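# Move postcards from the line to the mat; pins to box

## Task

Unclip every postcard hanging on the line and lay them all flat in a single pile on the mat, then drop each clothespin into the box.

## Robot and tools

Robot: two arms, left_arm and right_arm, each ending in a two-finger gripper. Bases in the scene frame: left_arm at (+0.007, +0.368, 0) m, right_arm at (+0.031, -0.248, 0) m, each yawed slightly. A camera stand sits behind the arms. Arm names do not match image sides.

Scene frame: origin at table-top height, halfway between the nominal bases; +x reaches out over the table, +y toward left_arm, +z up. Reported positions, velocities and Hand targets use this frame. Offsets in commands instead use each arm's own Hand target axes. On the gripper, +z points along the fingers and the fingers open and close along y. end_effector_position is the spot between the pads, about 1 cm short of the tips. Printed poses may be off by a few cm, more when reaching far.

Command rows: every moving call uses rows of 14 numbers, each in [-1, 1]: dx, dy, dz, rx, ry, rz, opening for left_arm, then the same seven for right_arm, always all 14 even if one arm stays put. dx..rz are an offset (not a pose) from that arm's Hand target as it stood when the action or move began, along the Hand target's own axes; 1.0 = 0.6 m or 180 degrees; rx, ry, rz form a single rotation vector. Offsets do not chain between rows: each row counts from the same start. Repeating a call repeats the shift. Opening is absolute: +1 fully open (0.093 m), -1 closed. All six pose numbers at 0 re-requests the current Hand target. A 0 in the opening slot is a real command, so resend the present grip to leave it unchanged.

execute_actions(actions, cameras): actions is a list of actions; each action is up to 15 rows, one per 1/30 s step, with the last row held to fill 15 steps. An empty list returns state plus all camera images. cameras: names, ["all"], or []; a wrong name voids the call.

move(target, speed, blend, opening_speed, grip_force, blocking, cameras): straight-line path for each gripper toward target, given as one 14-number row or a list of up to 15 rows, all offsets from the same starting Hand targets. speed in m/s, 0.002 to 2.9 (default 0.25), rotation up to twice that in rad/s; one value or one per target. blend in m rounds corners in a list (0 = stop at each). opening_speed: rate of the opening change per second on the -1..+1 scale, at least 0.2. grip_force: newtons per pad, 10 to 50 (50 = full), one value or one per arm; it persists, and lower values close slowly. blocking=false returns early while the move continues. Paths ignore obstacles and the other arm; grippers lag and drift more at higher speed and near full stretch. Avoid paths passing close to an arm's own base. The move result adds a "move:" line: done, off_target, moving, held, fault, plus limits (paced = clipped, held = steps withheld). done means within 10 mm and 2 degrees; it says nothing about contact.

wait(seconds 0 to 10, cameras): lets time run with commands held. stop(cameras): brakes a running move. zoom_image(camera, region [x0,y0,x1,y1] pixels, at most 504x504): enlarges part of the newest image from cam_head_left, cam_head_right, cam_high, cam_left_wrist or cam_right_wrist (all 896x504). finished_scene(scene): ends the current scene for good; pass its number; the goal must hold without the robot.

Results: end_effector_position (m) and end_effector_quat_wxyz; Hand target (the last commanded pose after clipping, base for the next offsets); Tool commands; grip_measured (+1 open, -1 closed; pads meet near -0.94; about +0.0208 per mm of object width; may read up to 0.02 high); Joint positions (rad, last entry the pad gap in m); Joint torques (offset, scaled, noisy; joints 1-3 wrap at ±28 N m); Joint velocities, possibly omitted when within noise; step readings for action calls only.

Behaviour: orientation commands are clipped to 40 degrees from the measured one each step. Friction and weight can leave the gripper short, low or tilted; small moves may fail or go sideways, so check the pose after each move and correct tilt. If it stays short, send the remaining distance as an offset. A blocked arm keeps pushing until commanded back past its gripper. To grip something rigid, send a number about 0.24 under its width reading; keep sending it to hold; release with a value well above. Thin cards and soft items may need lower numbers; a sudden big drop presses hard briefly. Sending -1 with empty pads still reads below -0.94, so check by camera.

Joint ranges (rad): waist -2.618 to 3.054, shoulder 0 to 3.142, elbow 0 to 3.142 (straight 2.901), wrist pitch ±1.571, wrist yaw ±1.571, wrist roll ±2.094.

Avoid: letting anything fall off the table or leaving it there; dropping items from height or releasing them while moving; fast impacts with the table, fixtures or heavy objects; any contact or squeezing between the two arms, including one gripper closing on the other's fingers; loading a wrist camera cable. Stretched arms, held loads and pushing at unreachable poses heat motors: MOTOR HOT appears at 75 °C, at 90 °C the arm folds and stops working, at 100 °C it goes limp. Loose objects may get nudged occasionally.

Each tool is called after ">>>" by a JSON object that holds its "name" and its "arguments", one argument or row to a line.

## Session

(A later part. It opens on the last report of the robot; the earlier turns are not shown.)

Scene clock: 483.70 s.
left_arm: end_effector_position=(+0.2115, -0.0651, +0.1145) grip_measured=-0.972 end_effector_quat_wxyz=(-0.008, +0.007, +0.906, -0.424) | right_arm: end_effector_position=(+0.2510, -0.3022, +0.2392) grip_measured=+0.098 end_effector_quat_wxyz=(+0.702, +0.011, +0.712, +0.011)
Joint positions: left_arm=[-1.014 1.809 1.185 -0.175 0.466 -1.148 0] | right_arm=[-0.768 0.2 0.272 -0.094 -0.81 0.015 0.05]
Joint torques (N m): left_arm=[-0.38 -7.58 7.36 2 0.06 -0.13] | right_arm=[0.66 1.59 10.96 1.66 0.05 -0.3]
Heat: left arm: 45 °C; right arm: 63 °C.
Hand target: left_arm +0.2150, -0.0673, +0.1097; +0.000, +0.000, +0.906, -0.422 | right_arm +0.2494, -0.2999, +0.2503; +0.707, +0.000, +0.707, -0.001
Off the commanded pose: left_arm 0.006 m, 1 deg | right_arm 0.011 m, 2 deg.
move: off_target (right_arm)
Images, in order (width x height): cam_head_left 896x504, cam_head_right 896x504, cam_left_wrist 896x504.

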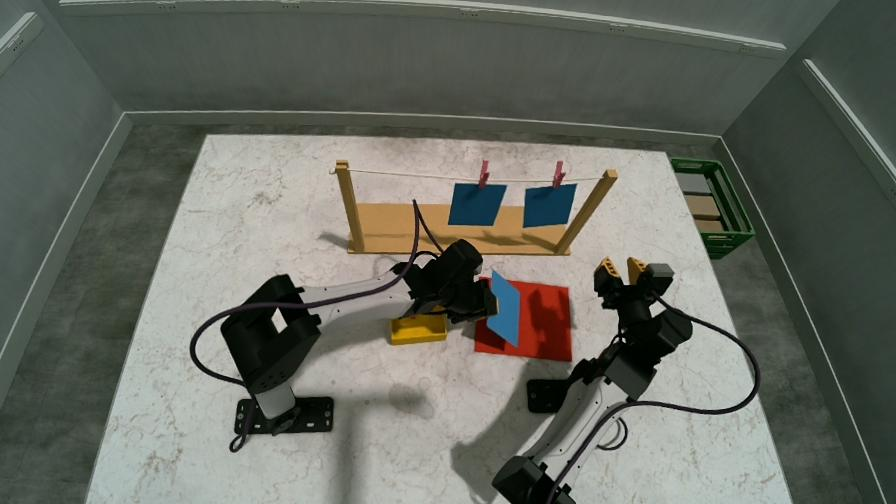

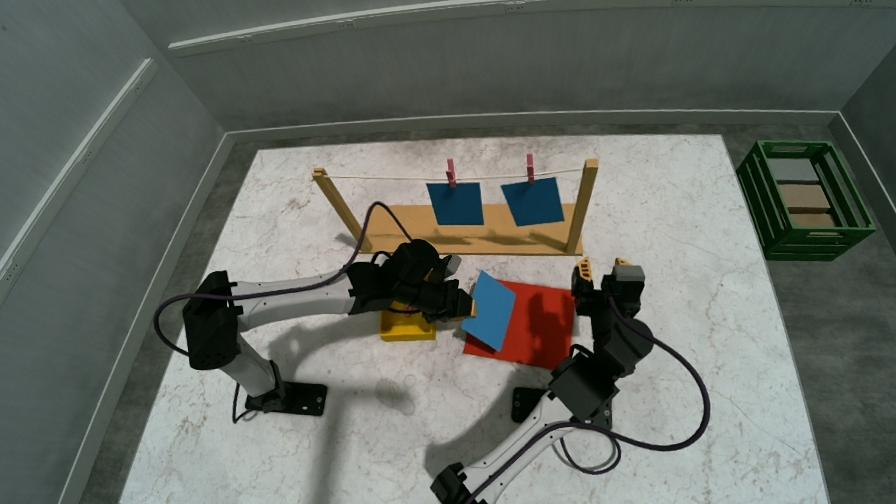

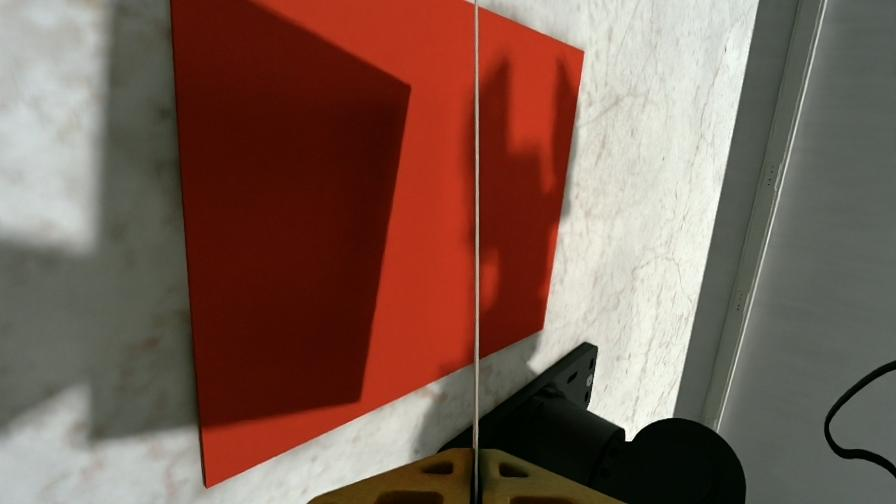

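>>> {"name": "move", "arguments": {
  "target": [0.0167,-0.0133,0.1557,0,0,0,-1,0,0,0,0,0,0,0.1],
  "speed": 0.12,
  "cameras": ["cam_left_wrist","cam_head_right","cam_head_left"]
}}

>>> {"name": "zoom_image", "arguments": {
  "camera": "cam_head_right",
  "region": [390, 220, 630, 380]
}}

>>> {"name": "zoom_image", "arguments": {
  "camera": "cam_head_left",
  "region": [390, 220, 630, 380]
}}

Scene clock: 491.67 s.
left_arm: end_effector_position=(+0.2012, -0.1416, +0.0672) grip_measured=-0.972 end_effector_quat_wxyz=(-0.006, +0.011, +0.901, -0.434) | right_arm: end_effector_position=(+0.2510, -0.3022, +0.2392) grip_measured=+0.098 end_effector_quat_wxyz=(+0.702, +0.011, +0.712, +0.011)
Joint positions: left_arm=[-1.133 2.086 1.345 0.003 0.39 -1.238 0] | right_arm=[-0.768 0.2 0.272 -0.094 -0.81 0.015 0.05]
Joint torques (N m): left_arm=[-0.39 -8.27 8.85 1.8 -0.08 -0.13] | right_arm=[0.64 1.58 10.95 1.65 0.06 -0.3]
Heat: left arm: 45 °C; right arm: 65 °C.
Hand target: left_arm +0.2051, -0.1440, +0.0558; +0.000, +0.000, +0.906, -0.422 | right_arm +0.2494, -0.2999, +0.2503; +0.707, +0.000, +0.707, -0.001
Off the commanded pose: left_arm 0.012 m, 2 deg | right_arm 0.011 m, 2 deg.
move: off_target (left_arm, right_arm)
Images, in order (width x height): cam_head_left 896x504, cam_head_right 896x504, cam_left_wrist 896x504.

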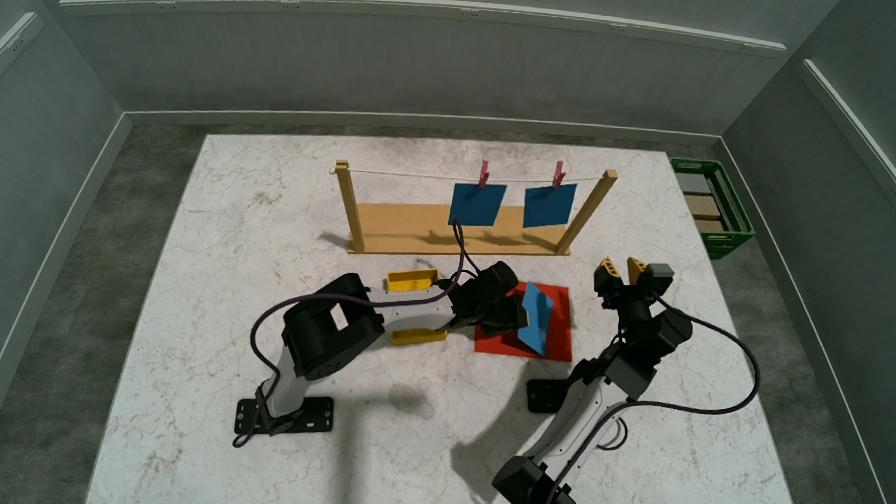

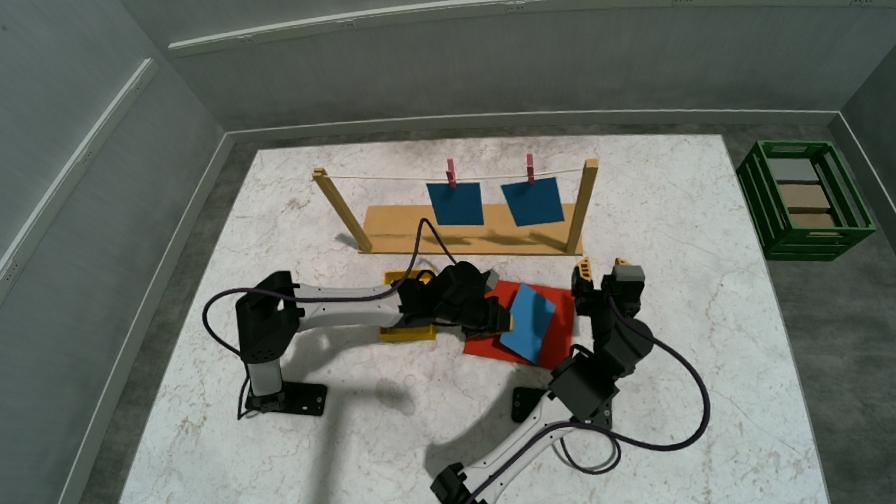

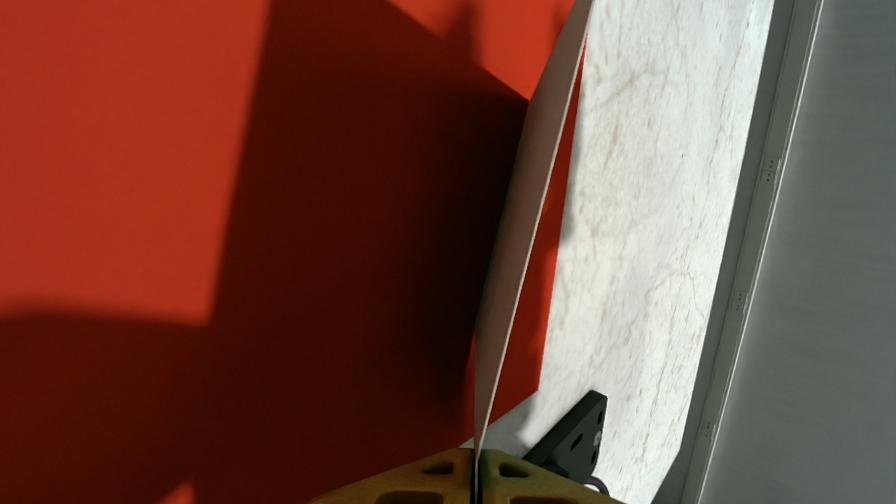

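Scaled by 2.100 from the camera's 896x504 image, which has a finer 1280x720 frame.

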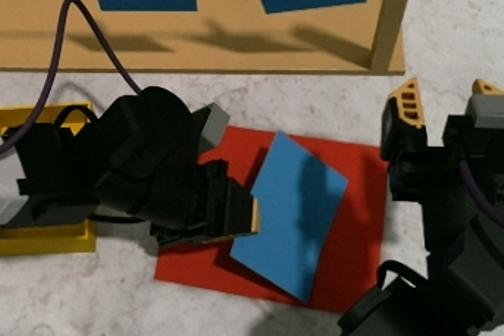

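Scaled by 2.100 from the camera's 896x504 image, which has a finer 1280x720 frame.

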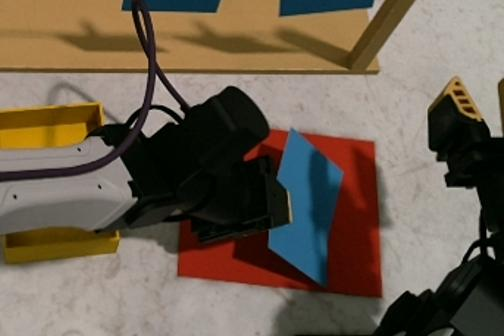

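>>> {"name": "move", "arguments": {
  "target": [
    [-0.0267,-0.0115,-0.039,0,0,0,-1,0,0,0,0,0,0,0.1],
    [-0.0267,0.0458,-0.0253,0,0,0,-1,0,0,0,0,0,0,0.1]
  ],
  "speed": 0.08,
  "cameras": ["cam_left_wrist","cam_head_right","cam_head_left"]
}}

>>> {"name": "zoom_image", "arguments": {
  "camera": "cam_head_left",
  "region": [390, 220, 630, 380]
}}

Scene clock: 499.03 s.
left_arm: end_effector_position=(+0.2221, -0.1282, +0.0607) grip_measured=-0.972 end_effector_quat_wxyz=(+0.002, +0.007, +0.892, -0.452) | right_arm: end_effector_position=(+0.2510, -0.3022, +0.2392) grip_measured=+0.098 end_effector_quat_wxyz=(+0.702, +0.011, +0.712, +0.011)
Joint positions: left_arm=[-1.075 2.086 1.283 0.094 0.43 -1.215 0] | right_arm=[-0.768 0.2 0.272 -0.094 -0.81 0.015 0.05]
Joint torques (N m): left_arm=[0.35 -10.74 5.41 1.43 0.03 0.14] | right_arm=[0.64 1.61 10.92 1.66 0.06 -0.3]
Heat: left arm: 45 °C; right arm: 66 °C.
Hand target: left_arm +0.2210, -0.1147, +0.0444; +0.000, +0.000, +0.906, -0.422 | right_arm +0.2494, -0.2999, +0.2503; +0.707, +0.000, +0.707, -0.001
Off the commanded pose: left_arm 0.021 m, 4 deg | right_arm 0.011 m, 2 deg.
move: off_target (left_arm, right_arm)
Images, in order (width x height): cam_head_left 896x504, cam_head_right 896x504, cam_left_wrist 896x504.

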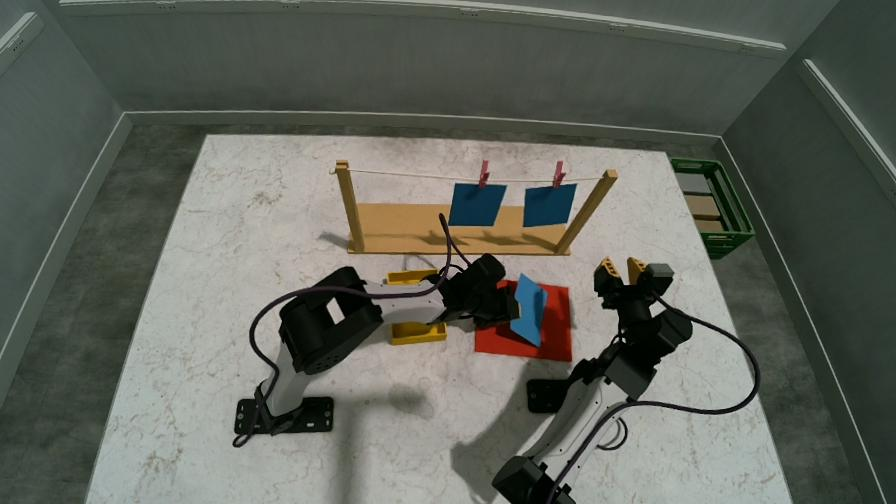

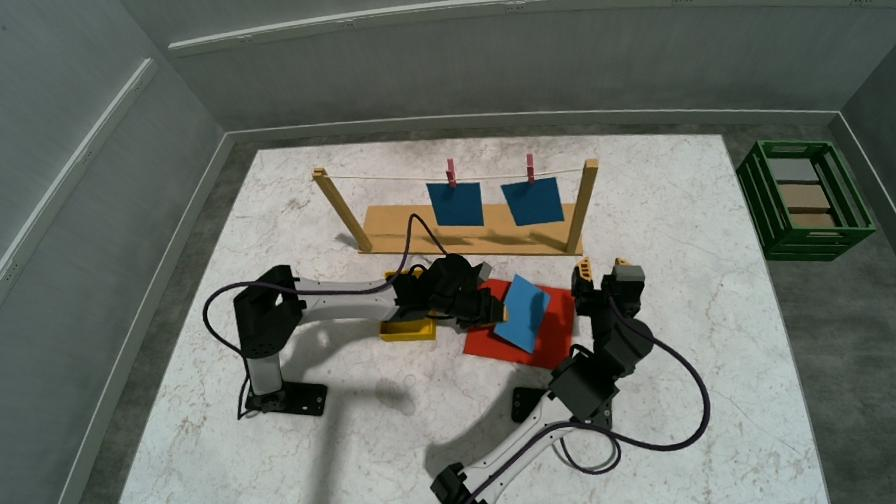

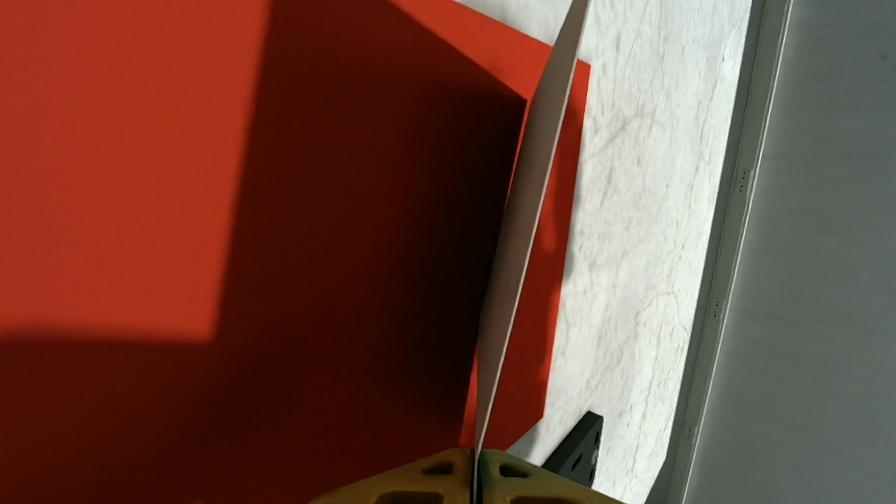

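Scaled by 2.100 from the camera's 896x504 image, which has a finer 1280x720 frame.

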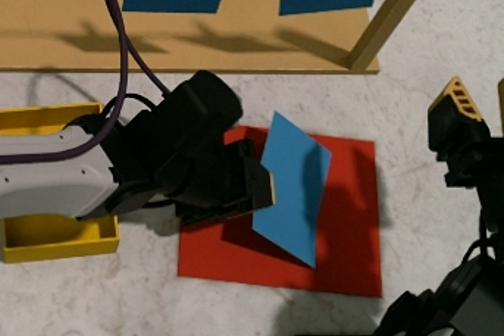

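>>> {"name": "move", "arguments": {
  "target": [0,0.0365,0.0077,0,0,0,-1,0,0,0,0,0,0,0.1],
  "speed": 0.06,
  "cameras": ["cam_left_wrist","cam_head_right","cam_head_left"]
}}

>>> {"name": "zoom_image", "arguments": {
  "camera": "cam_head_left",
  "region": [390, 220, 630, 380]
}}

Scene clock: 503.33 s.
left_arm: end_effector_position=(+0.2226, -0.1241, +0.0553) grip_measured=-0.972 end_effector_quat_wxyz=(+0.010, +0.016, +0.882, -0.471) | right_arm: end_effector_position=(+0.2510, -0.3022, +0.2392) grip_measured=+0.098 end_effector_quat_wxyz=(+0.702, +0.011, +0.712, +0.011)
Joint positions: left_arm=[-1.066 2.086 1.217 0.205 0.445 -1.207 0] | right_arm=[-0.768 0.2 0.272 -0.094 -0.81 0.015 0.05]
Joint torques (N m): left_arm=[0.68 -9.54 4.83 1.2 -0.03 0.16] | right_arm=[0.64 1.59 10.99 1.66 0.05 -0.3]
Heat: left arm: 46 °C; right arm: 66 °C.
Hand target: left_arm +0.2210, -0.1042, +0.0247; +0.000, +0.000, +0.906, -0.422 | right_arm +0.2494, -0.2999, +0.2503; +0.707, +0.000, +0.707, -0.001
Off the commanded pose: left_arm 0.037 m, 7 deg | right_arm 0.011 m, 2 deg.
move: off_target (left_arm, right_arm)
Images, in order (width x height): cam_head_left 896x504, cam_head_right 896x504, cam_left_wrist 896x504.

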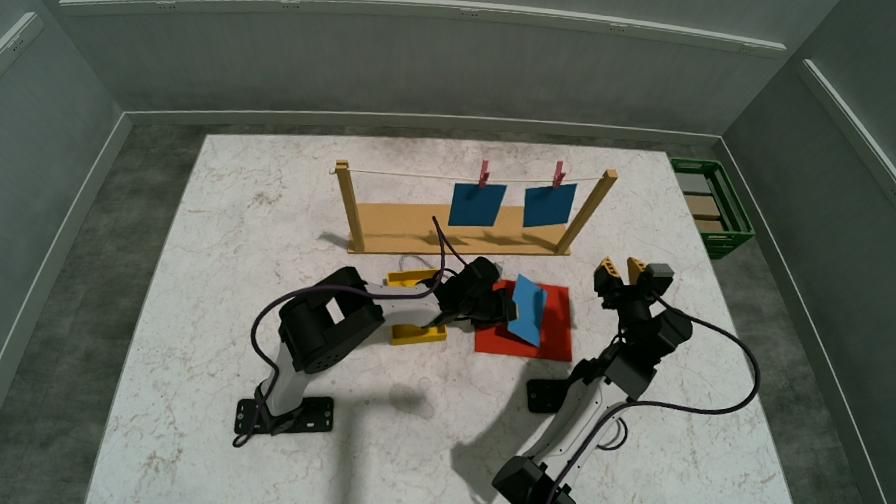

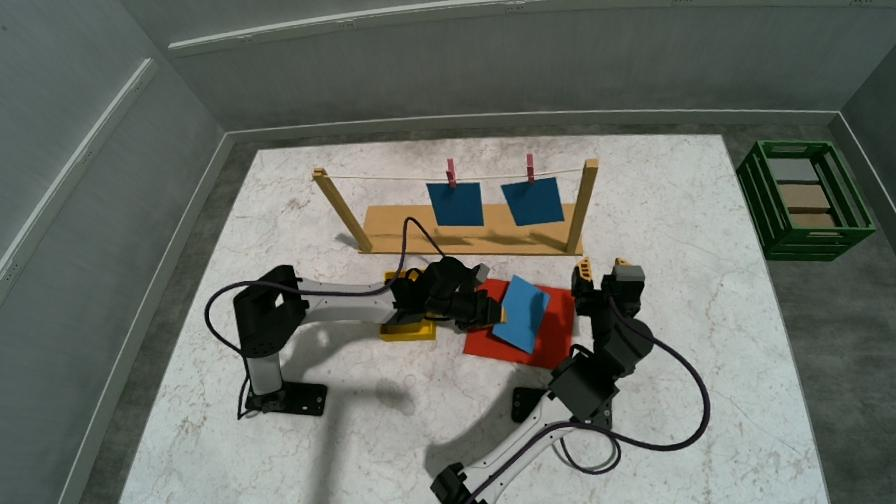

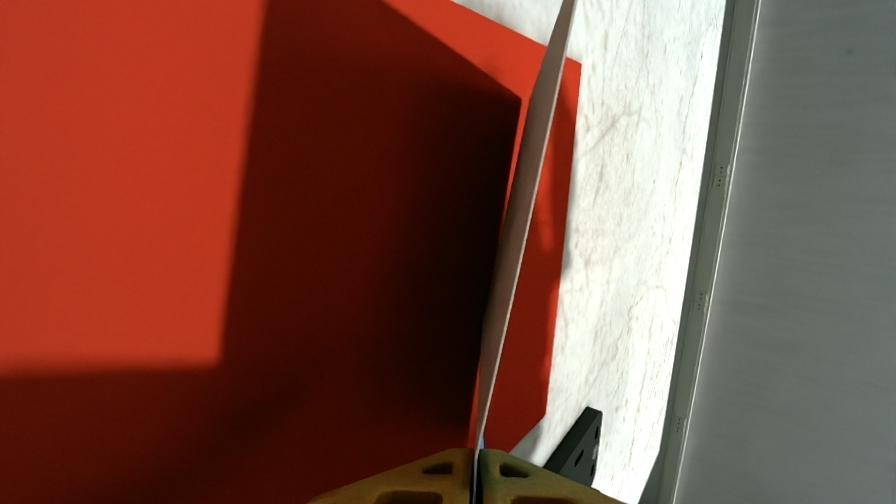

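Scaled by 2.100 from the camera's 896x504 image, which has a finer 1280x720 frame.

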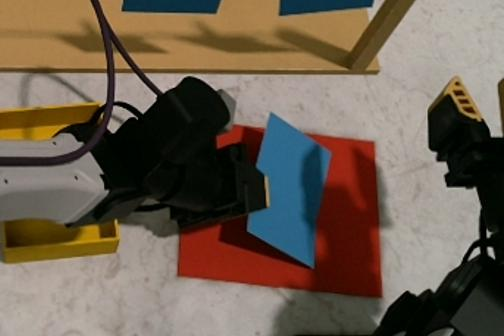

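>>> {"name": "move", "arguments": {
  "target": [0,0,0,0,0,0,-1,0,0,0,0,0,0,0.1],
  "speed": 0.06
}}

Scene clock: 506.20 s.
left_arm: end_effector_position=(+0.2226, -0.1241, +0.0553) grip_measured=-0.972 end_effector_quat_wxyz=(+0.010, +0.016, +0.882, -0.471) | right_arm: end_effector_position=(+0.2510, -0.3022, +0.2392) grip_measured=+0.098 end_effector_quat_wxyz=(+0.702, +0.011, +0.712, +0.011)
Joint positions: left_arm=[-1.066 2.086 1.217 0.205 0.445 -1.207 0] | right_arm=[-0.768 0.2 0.272 -0.094 -0.81 0.015 0.05]
Joint torques (N m): left_arm=[0.66 -9.52 4.82 1.21 -0.04 0.15] | right_arm=[0.65 1.61 10.93 1.66 0.06 -0.29]
Heat: left arm: 47 °C; right arm: 67 °C.
Hand target: left_arm +0.2210, -0.1042, +0.0247; +0.000, +0.000, +0.906, -0.422 | right_arm +0.2494, -0.2999, +0.2503; +0.707, +0.000, +0.707, -0.001
Off the commanded pose: left_arm 0.037 m, 7 deg | right_arm 0.011 m, 2 deg.
move: off_target (left_arm, right_arm)

>>> {"name": "move", "arguments": {
  "target": [0,0.0156,0.0125,0,0,0,-1,0.0667,-0.1,0.1333,0,0,0,0.1],
  "speed": [0.08],
  "cameras": ["cam_left_wrist","cam_head_right","cam_head_left"]
}}

>>> {"name": "zoom_image", "arguments": {
  "camera": "cam_head_left",
  "region": [390, 220, 630, 380]
}}

Scene clock: 516.97 s.
left_arm: end_effector_position=(+0.2223, -0.1237, +0.0546) grip_measured=-0.972 end_effector_quat_wxyz=(+0.014, +0.018, +0.879, -0.477) | right_arm: end_effector_position=(+0.3277, -0.3604, +0.2109) grip_measured=+0.098 end_effector_quat_wxyz=(+0.707, +0.001, +0.707, +0.001)
Joint positions: left_arm=[-1.066 2.086 1.198 0.241 0.445 -1.206 0] | right_arm=[-0.677 1.002 0.244 0.757 -0.719 0.003 0.05]
Joint torques (N m): left_arm=[0.7 -7.56 4.92 1.26 -0.05 0.16] | right_arm=[0.64 -0.73 7.95 1.87 0.06 -0.18]
Heat: left arm: 48 °C; right arm: 68 °C.
Hand target: left_arm +0.2210, -0.1039, +0.0128; +0.000, +0.000, +0.906, -0.422 | right_arm +0.3293, -0.3602, +0.2104; +0.707, +0.001, +0.707, -0.001
Off the commanded pose: left_arm 0.046 m, 7 deg | right_arm 0.002 m, 0 deg.
move: off_target (left_arm)
Images, in order (width x height): cam_head_left 896x504, cam_head_right 896x504, cam_left_wrist 896x504.

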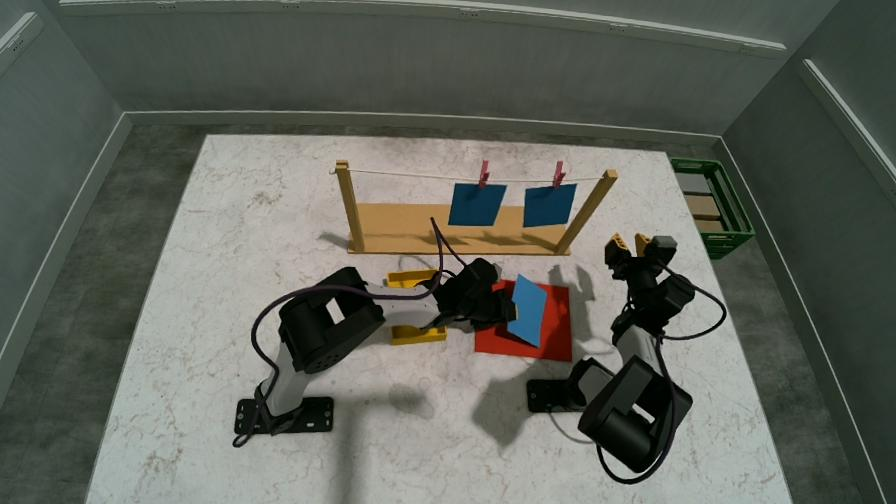

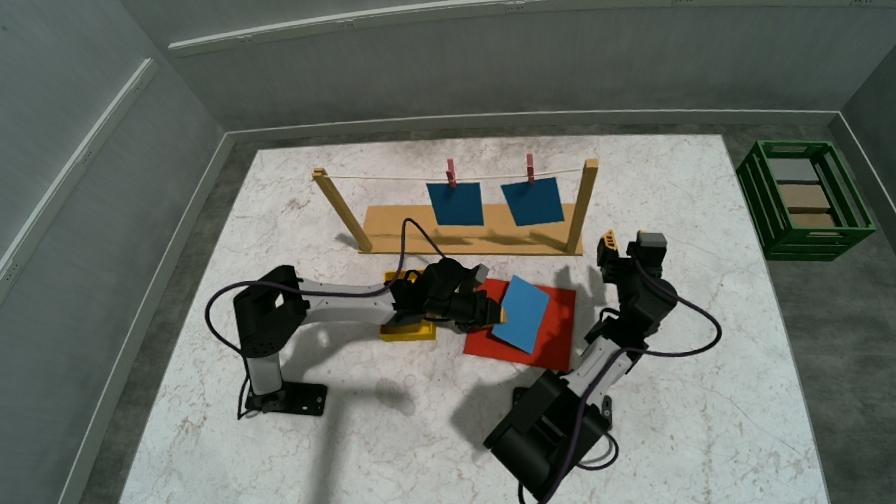

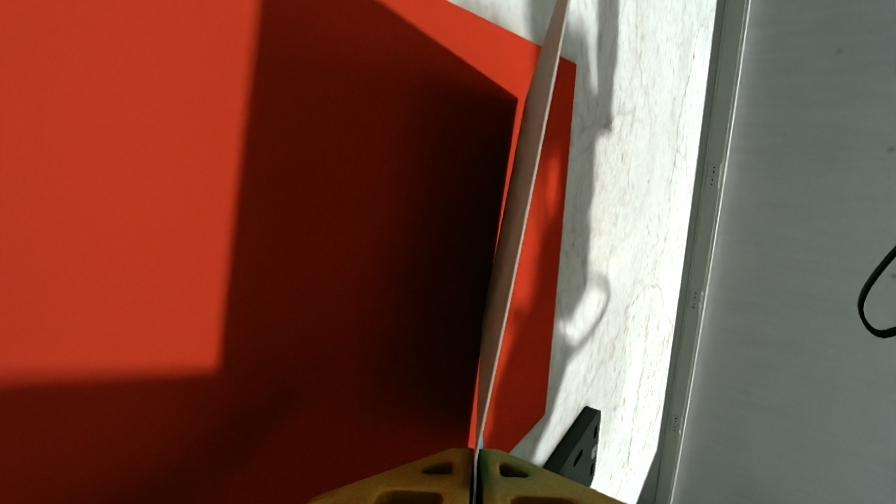

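Scaled by 2.100 from the camera's 896x504 image, which has a finer 1280x720 frame.

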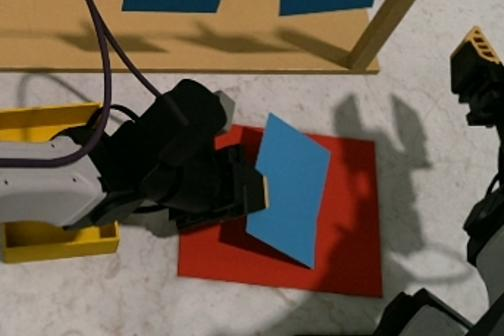

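>>> {"name": "move", "arguments": {
  "target": [
    [0,-0.1065,-0.0402,0,0,0,-1,0,0,0,0,0,0,0.1],
    [0,0.006,-0.008,0,0,0,-1,0,0,0,0,0,0,0.1]
  ],
  "speed": 0.12,
  "cameras": ["cam_left_wrist","cam_head_right","cam_head_left"]
}}

>>> {"name": "zoom_image", "arguments": {
  "camera": "cam_head_left",
  "region": [390, 220, 630, 380]
}}

Scene clock: 524.37 s.
left_arm: end_effector_position=(+0.2224, -0.1198, +0.0524) grip_measured=-0.972 end_effector_quat_wxyz=(+0.013, +0.020, +0.877, -0.480) | right_arm: end_effector_position=(+0.3277, -0.3604, +0.2110) grip_measured=+0.098 end_effector_quat_wxyz=(+0.707, +0.001, +0.707, +0.001)
Joint positions: left_arm=[-1.058 2.084 1.178 0.261 0.458 -1.201 0] | right_arm=[-0.677 1.002 0.244 0.757 -0.719 0.003 0.05]
Joint torques (N m): left_arm=[0.73 -8.43 4.68 1.16 -0.1 0.16] | right_arm=[0.64 -0.77 7.95 1.9 0.05 -0.18]
Heat: left arm: 49 °C; right arm: 67 °C.
Hand target: left_arm +0.2210, -0.0980, +0.0132; +0.000, +0.000, +0.906, -0.423 | right_arm +0.3293, -0.3602, +0.2104; +0.707, +0.001, +0.707, -0.001
Off the commanded pose: left_arm 0.045 m, 8 deg | right_arm 0.002 m, 0 deg.
move: off_target (left_arm)
Images, in order (width x height): cam_head_left 896x504, cam_head_right 896x504, cam_left_wrist 896x504.

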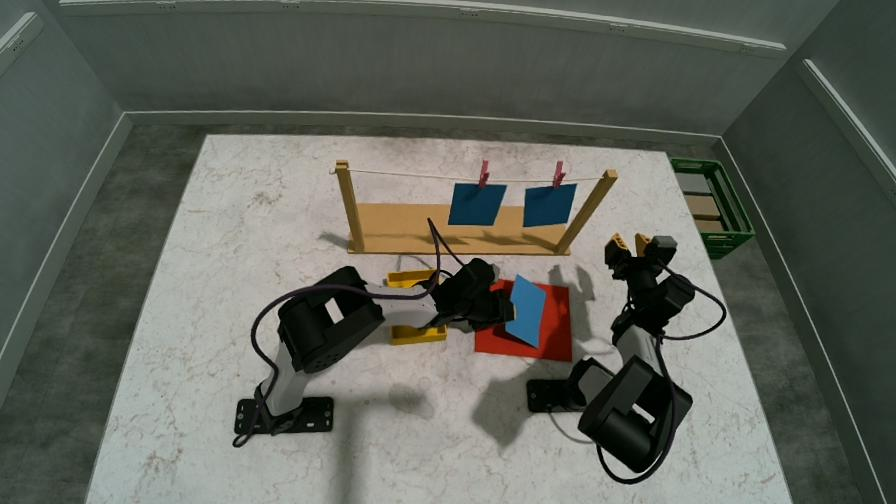

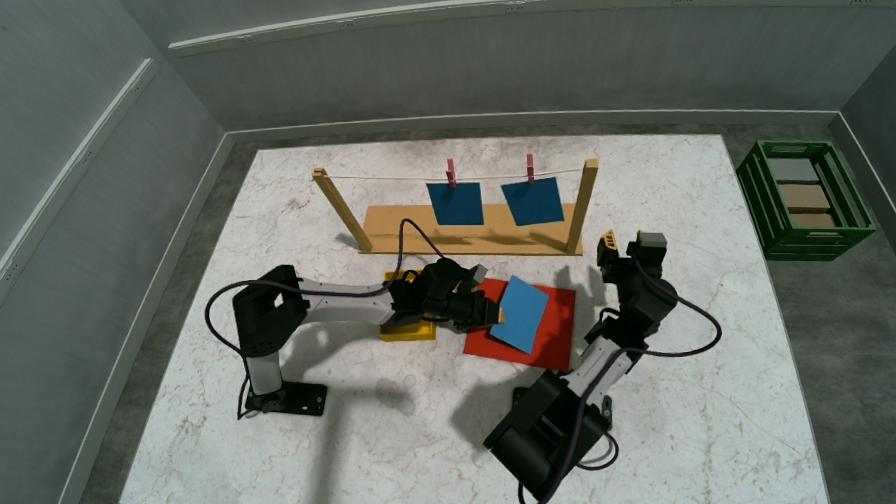

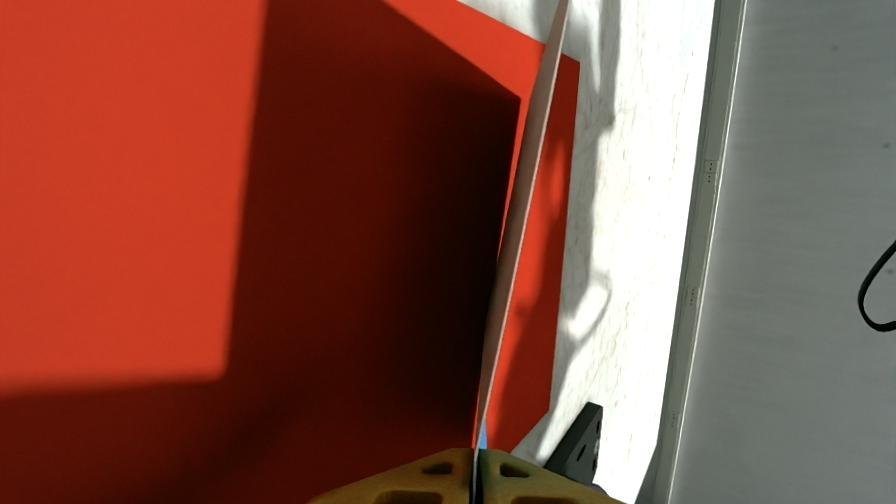

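Scaled by 2.100 from the camera's 896x504 image, which has a finer 1280x720 frame.

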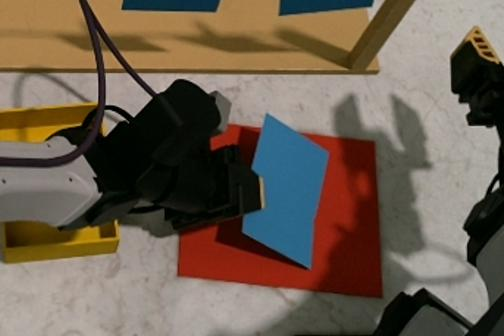

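>>> {"name": "move", "arguments": {
  "target": [
    [0,-0.0563,-0.015,0.06,0,0,-1,0,0,0,0,0,0,0.1],
    [0,-0.018,0.0015,0.06,0,0,-1,0,0,0,0,0,0,0.1]
  ],
  "speed": 0.1,
  "cameras": ["cam_left_wrist","cam_head_right","cam_high"]
}}

>>> {"name": "zoom_image", "arguments": {
  "camera": "cam_high",
  "region": [330, 130, 570, 290]
}}

Scene clock: 532.23 s.
left_arm: end_effector_position=(+0.2215, -0.1141, +0.0475) grip_measured=-0.972 end_effector_quat_wxyz=(+0.011, +0.016, +0.846, -0.532) | right_arm: end_effector_position=(+0.3277, -0.3604, +0.2110) grip_measured=+0.098 end_effector_quat_wxyz=(+0.707, +0.001, +0.707, +0.001)
Joint positions: left_arm=[-1.039 2.11 1.059 0.531 0.511 -1.257 0] | right_arm=[-0.677 1.002 0.244 0.757 -0.719 0.003 0.05]
Joint torques (N m): left_arm=[0.31 -7.39 5.27 1.82 0.11 -0.04] | right_arm=[0.68 -0.77 7.94 1.91 0.05 -0.19]
Heat: left arm: 48 °C; right arm: 66 °C.
Hand target: left_arm +0.2211, -0.1056, +0.0207; +0.000, +0.000, +0.863, -0.506 | right_arm +0.3293, -0.3602, +0.2104; +0.707, +0.001, +0.707, -0.001
Off the commanded pose: left_arm 0.028 m, 4 deg | right_arm 0.002 m, 0 deg.
move: off_target (left_arm)
Images, in order (width x height): cam_head_right 896x504, cam_high 896x504, cam_left_wrist 896x504.

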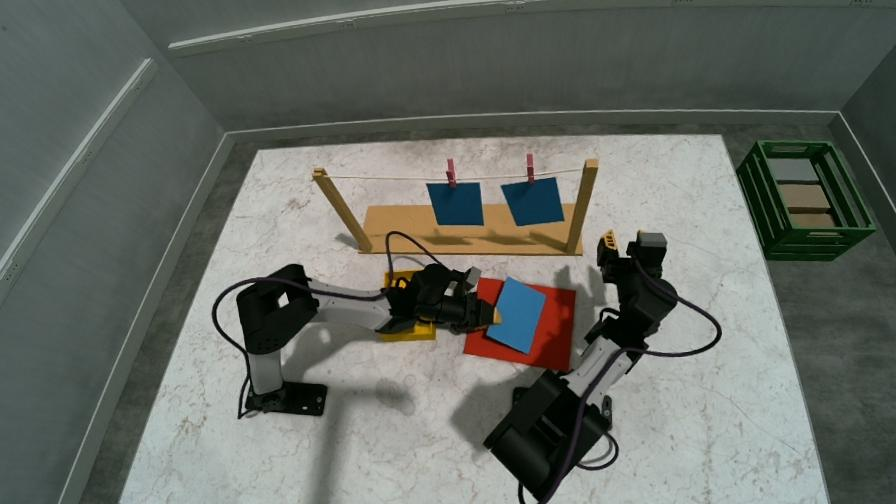

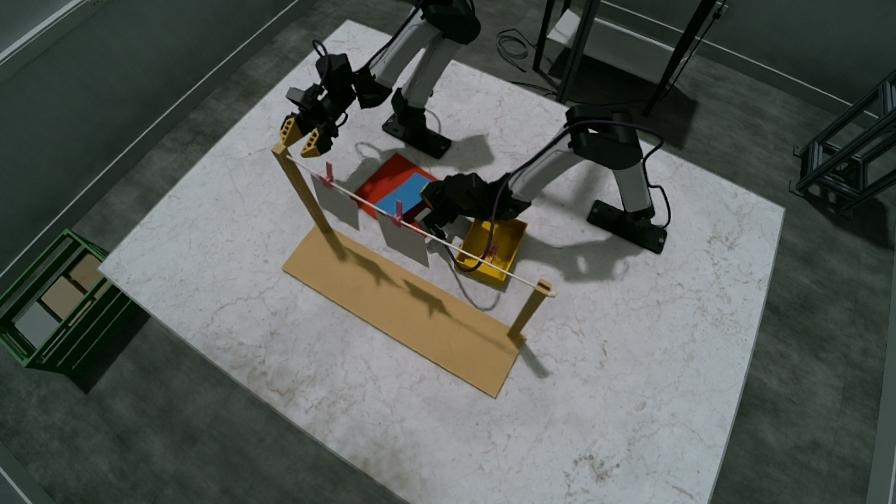

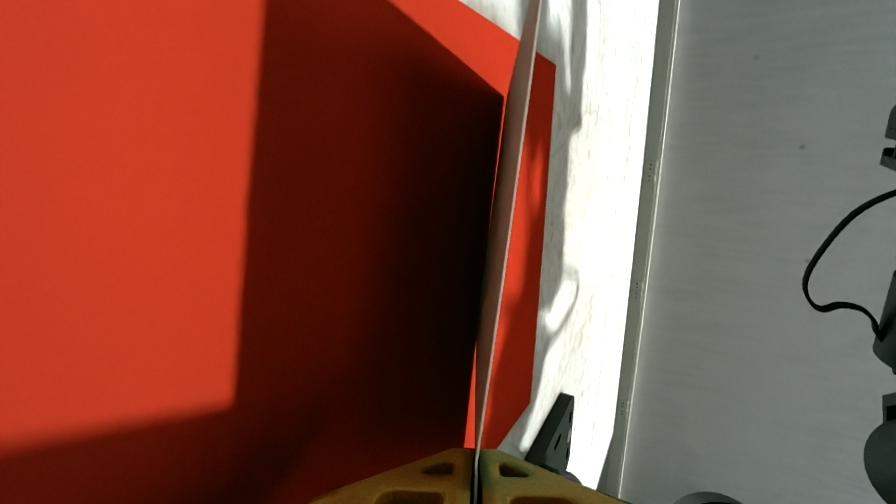

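Scaled by 2.100 from the camera's 896x504 image, which has a finer 1280x720 frame.

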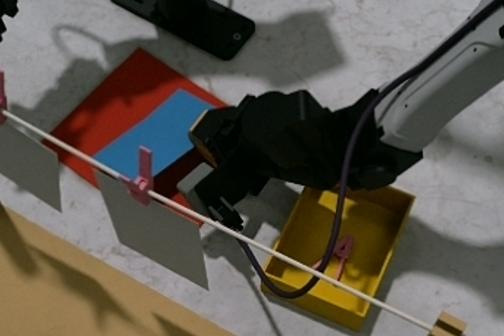

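>>> {"name": "move", "arguments": {
  "target": [0,0.0316,-0.0053,0.02,0,0,-1,0,0,0,0,0,0,0.1],
  "speed": 0.1
}}

>>> {"name": "move", "arguments": {
  "target": [0,0.0285,0.0033,0,0,0,-1,0,0,0,0,0,0,0.1],
  "speed": 0.1,
  "cameras": ["cam_left_wrist","cam_head_left","cam_high"]
}}

>>> {"name": "zoom_image", "arguments": {
  "camera": "cam_high",
  "region": [330, 130, 570, 290]
}}

Scene clock: 536.83 s.
left_arm: end_effector_position=(+0.2224, -0.1052, +0.0388) grip_measured=-0.972 end_effector_quat_wxyz=(+0.019, +0.024, +0.823, -0.567) | right_arm: end_effector_position=(+0.3277, -0.3604, +0.2110) grip_measured=+0.098 end_effector_quat_wxyz=(+0.707, +0.001, +0.707, +0.001)
Joint positions: left_arm=[-1.017 2.157 0.974 0.753 0.549 -1.274 0] | right_arm=[-0.677 1.002 0.244 0.757 -0.719 0.003 0.05]
Joint torques (N m): left_arm=[0.55 -7.09 4.33 1.63 0.11 -0.08] | right_arm=[0.62 -0.76 7.95 1.91 0.05 -0.18]
Heat: left arm: 48 °C; right arm: 66 °C.
Hand target: left_arm +0.2210, -0.0936, +0.0058; +0.000, +0.000, +0.846, -0.533 | right_arm +0.3293, -0.3602, +0.2104; +0.707, +0.001, +0.707, -0.001
Off the commanded pose: left_arm 0.035 m, 6 deg | right_arm 0.002 m, 0 deg.
move: off_target (left_arm)

Scene clock: 537.77 s.
left_arm: end_effector_position=(+0.2229, -0.1025, +0.0330) grip_measured=-0.972 end_effector_quat_wxyz=(+0.023, +0.030, +0.813, -0.581) | right_arm: end_effector_position=(+0.3277, -0.3604, +0.2110) grip_measured=+0.098 end_effector_quat_wxyz=(+0.707, +0.001, +0.707, +0.001)
Joint positions: left_arm=[-1.008 2.192 0.951 0.847 0.567 -1.274 0] | right_arm=[-0.677 1.002 0.244 0.757 -0.719 0.003 0.05]
Joint torques (N m): left_arm=[0.53 -6.58 3.84 1.41 0 -0.02] | right_arm=[0.65 -0.75 7.99 1.91 0.05 -0.19]
Heat: left arm: 48 °C; right arm: 66 °C.
Hand target: left_arm +0.2210, -0.0880, -0.0104; +0.000, +0.000, +0.846, -0.533 | right_arm +0.3293, -0.3602, +0.2104; +0.707, +0.001, +0.707, -0.001
Off the commanded pose: left_arm 0.046 m, 8 deg | right_arm 0.002 m, 0 deg.
move: off_target (left_arm)
Images, in order (width x height): cam_head_left 896x504, cam_high 896x504, cam_left_wrist 896x504.

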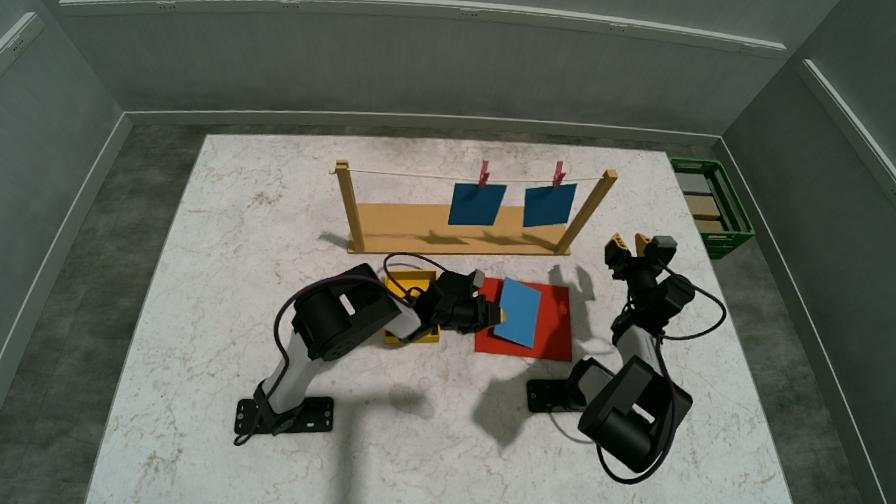

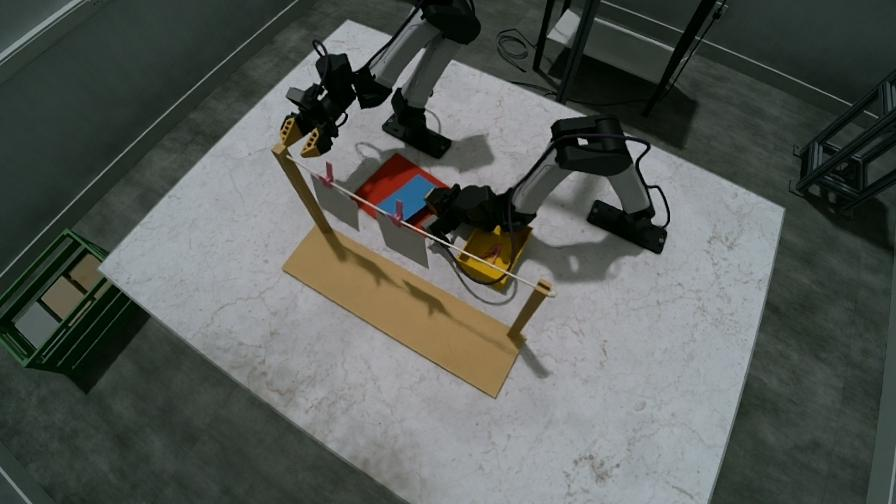

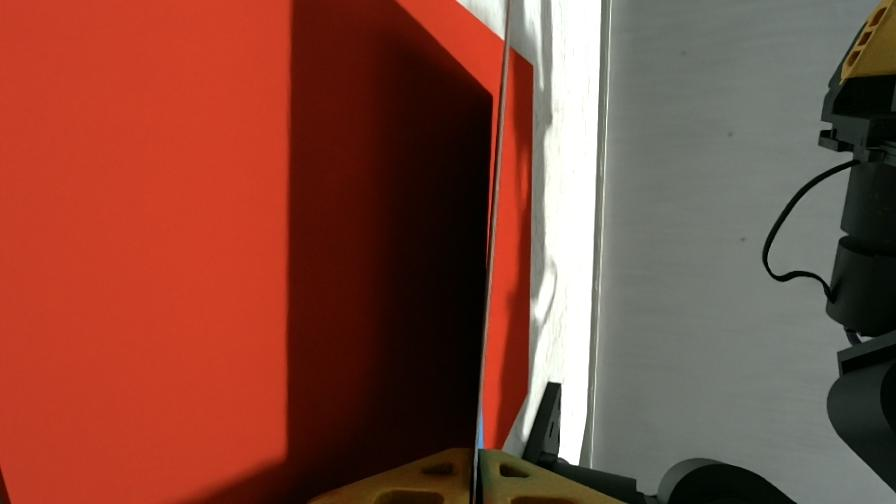

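Scaled by 2.100 from the camera's 896x504 image, which has a finer 1280x720 frame.

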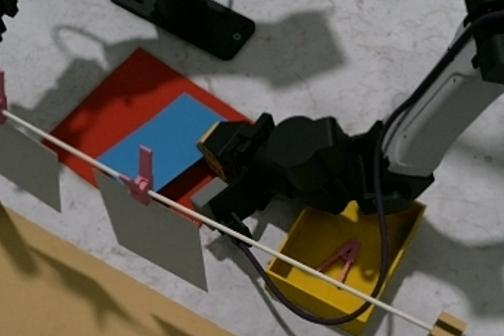

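>>> {"name": "move", "arguments": {
  "target": [0,-0.01,0.0,0,0,0,-0.5,0,0,0,0,0,0,0.1],
  "speed": 0.05,
  "opening_speed": 0.4,
  "cameras": ["cam_left_wrist","cam_head_left","cam_high"]
}}

>>> {"name": "zoom_image", "arguments": {
  "camera": "cam_high",
  "region": [330, 130, 570, 290]
}}

>>> {"name": "zoom_image", "arguments": {
  "camera": "cam_head_left",
  "region": [360, 220, 600, 380]
}}

Scene clock: 543.07 s.
left_arm: end_effector_position=(+0.2220, -0.1023, +0.0338) grip_measured=-0.504 end_effector_quat_wxyz=(+0.021, +0.030, +0.811, -0.584) | right_arm: end_effector_position=(+0.3277, -0.3604, +0.2110) grip_measured=+0.098 end_effector_quat_wxyz=(+0.707, +0.001, +0.707, +0.001)
Joint positions: left_arm=[-1.008 2.192 0.948 0.857 0.572 -1.281 0.021] | right_arm=[-0.677 1.002 0.244 0.757 -0.719 0.003 0.05]
Joint torques (N m): left_arm=[0.23 -7.57 4.81 1.17 -0.08 0.05] | right_arm=[0.65 -0.76 7.97 1.9 0.04 -0.19]
Heat: left arm: 47 °C; right arm: 66 °C.
Hand target: left_arm +0.2210, -0.0905, -0.0051; +0.000, +0.000, +0.846, -0.533 | right_arm +0.3293, -0.3602, +0.2104; +0.707, +0.001, +0.707, -0.001
Off the commanded pose: left_arm 0.041 m, 8 deg | right_arm 0.002 m, 0 deg.
move: off_target (left_arm)
Images, in order (width x height): cam_head_left 896x504, cam_high 896x504, cam_left_wrist 896x504.

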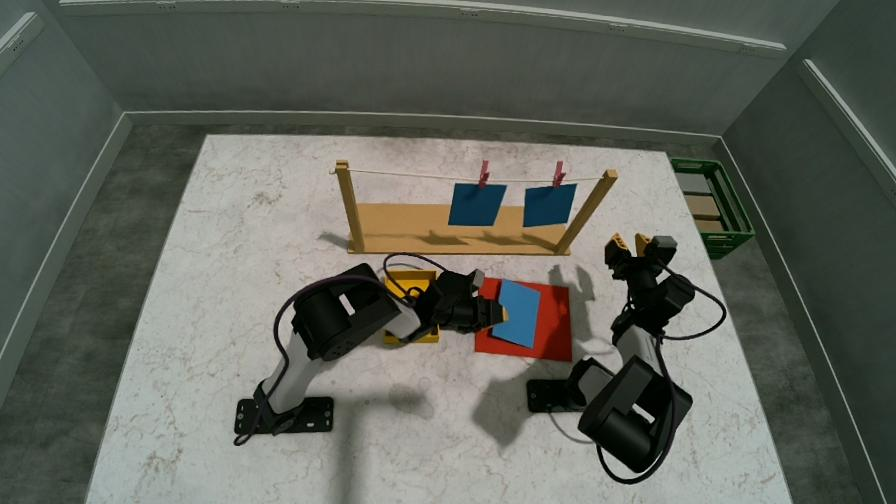

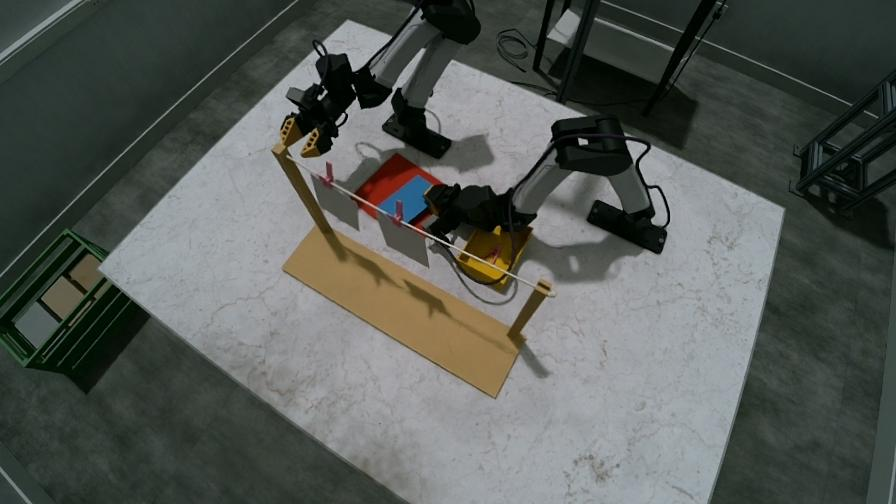

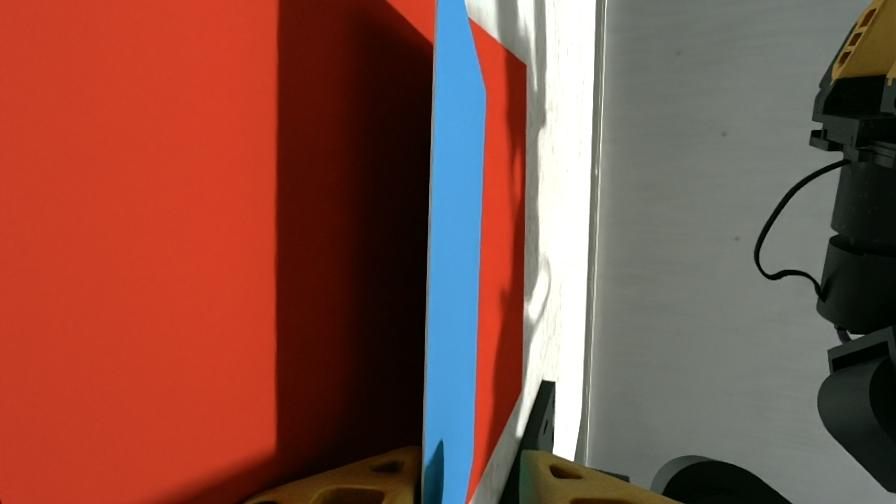

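Scaled by 2.100 from the camera's 896x504 image, which has a finer 1280x720 frame.

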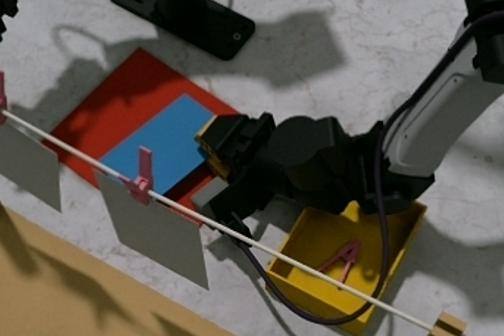

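Scaled by 2.100 from the camera's 896x504 image, which has a finer 1280x720 frame.

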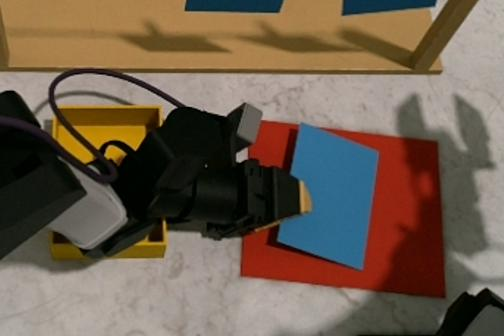

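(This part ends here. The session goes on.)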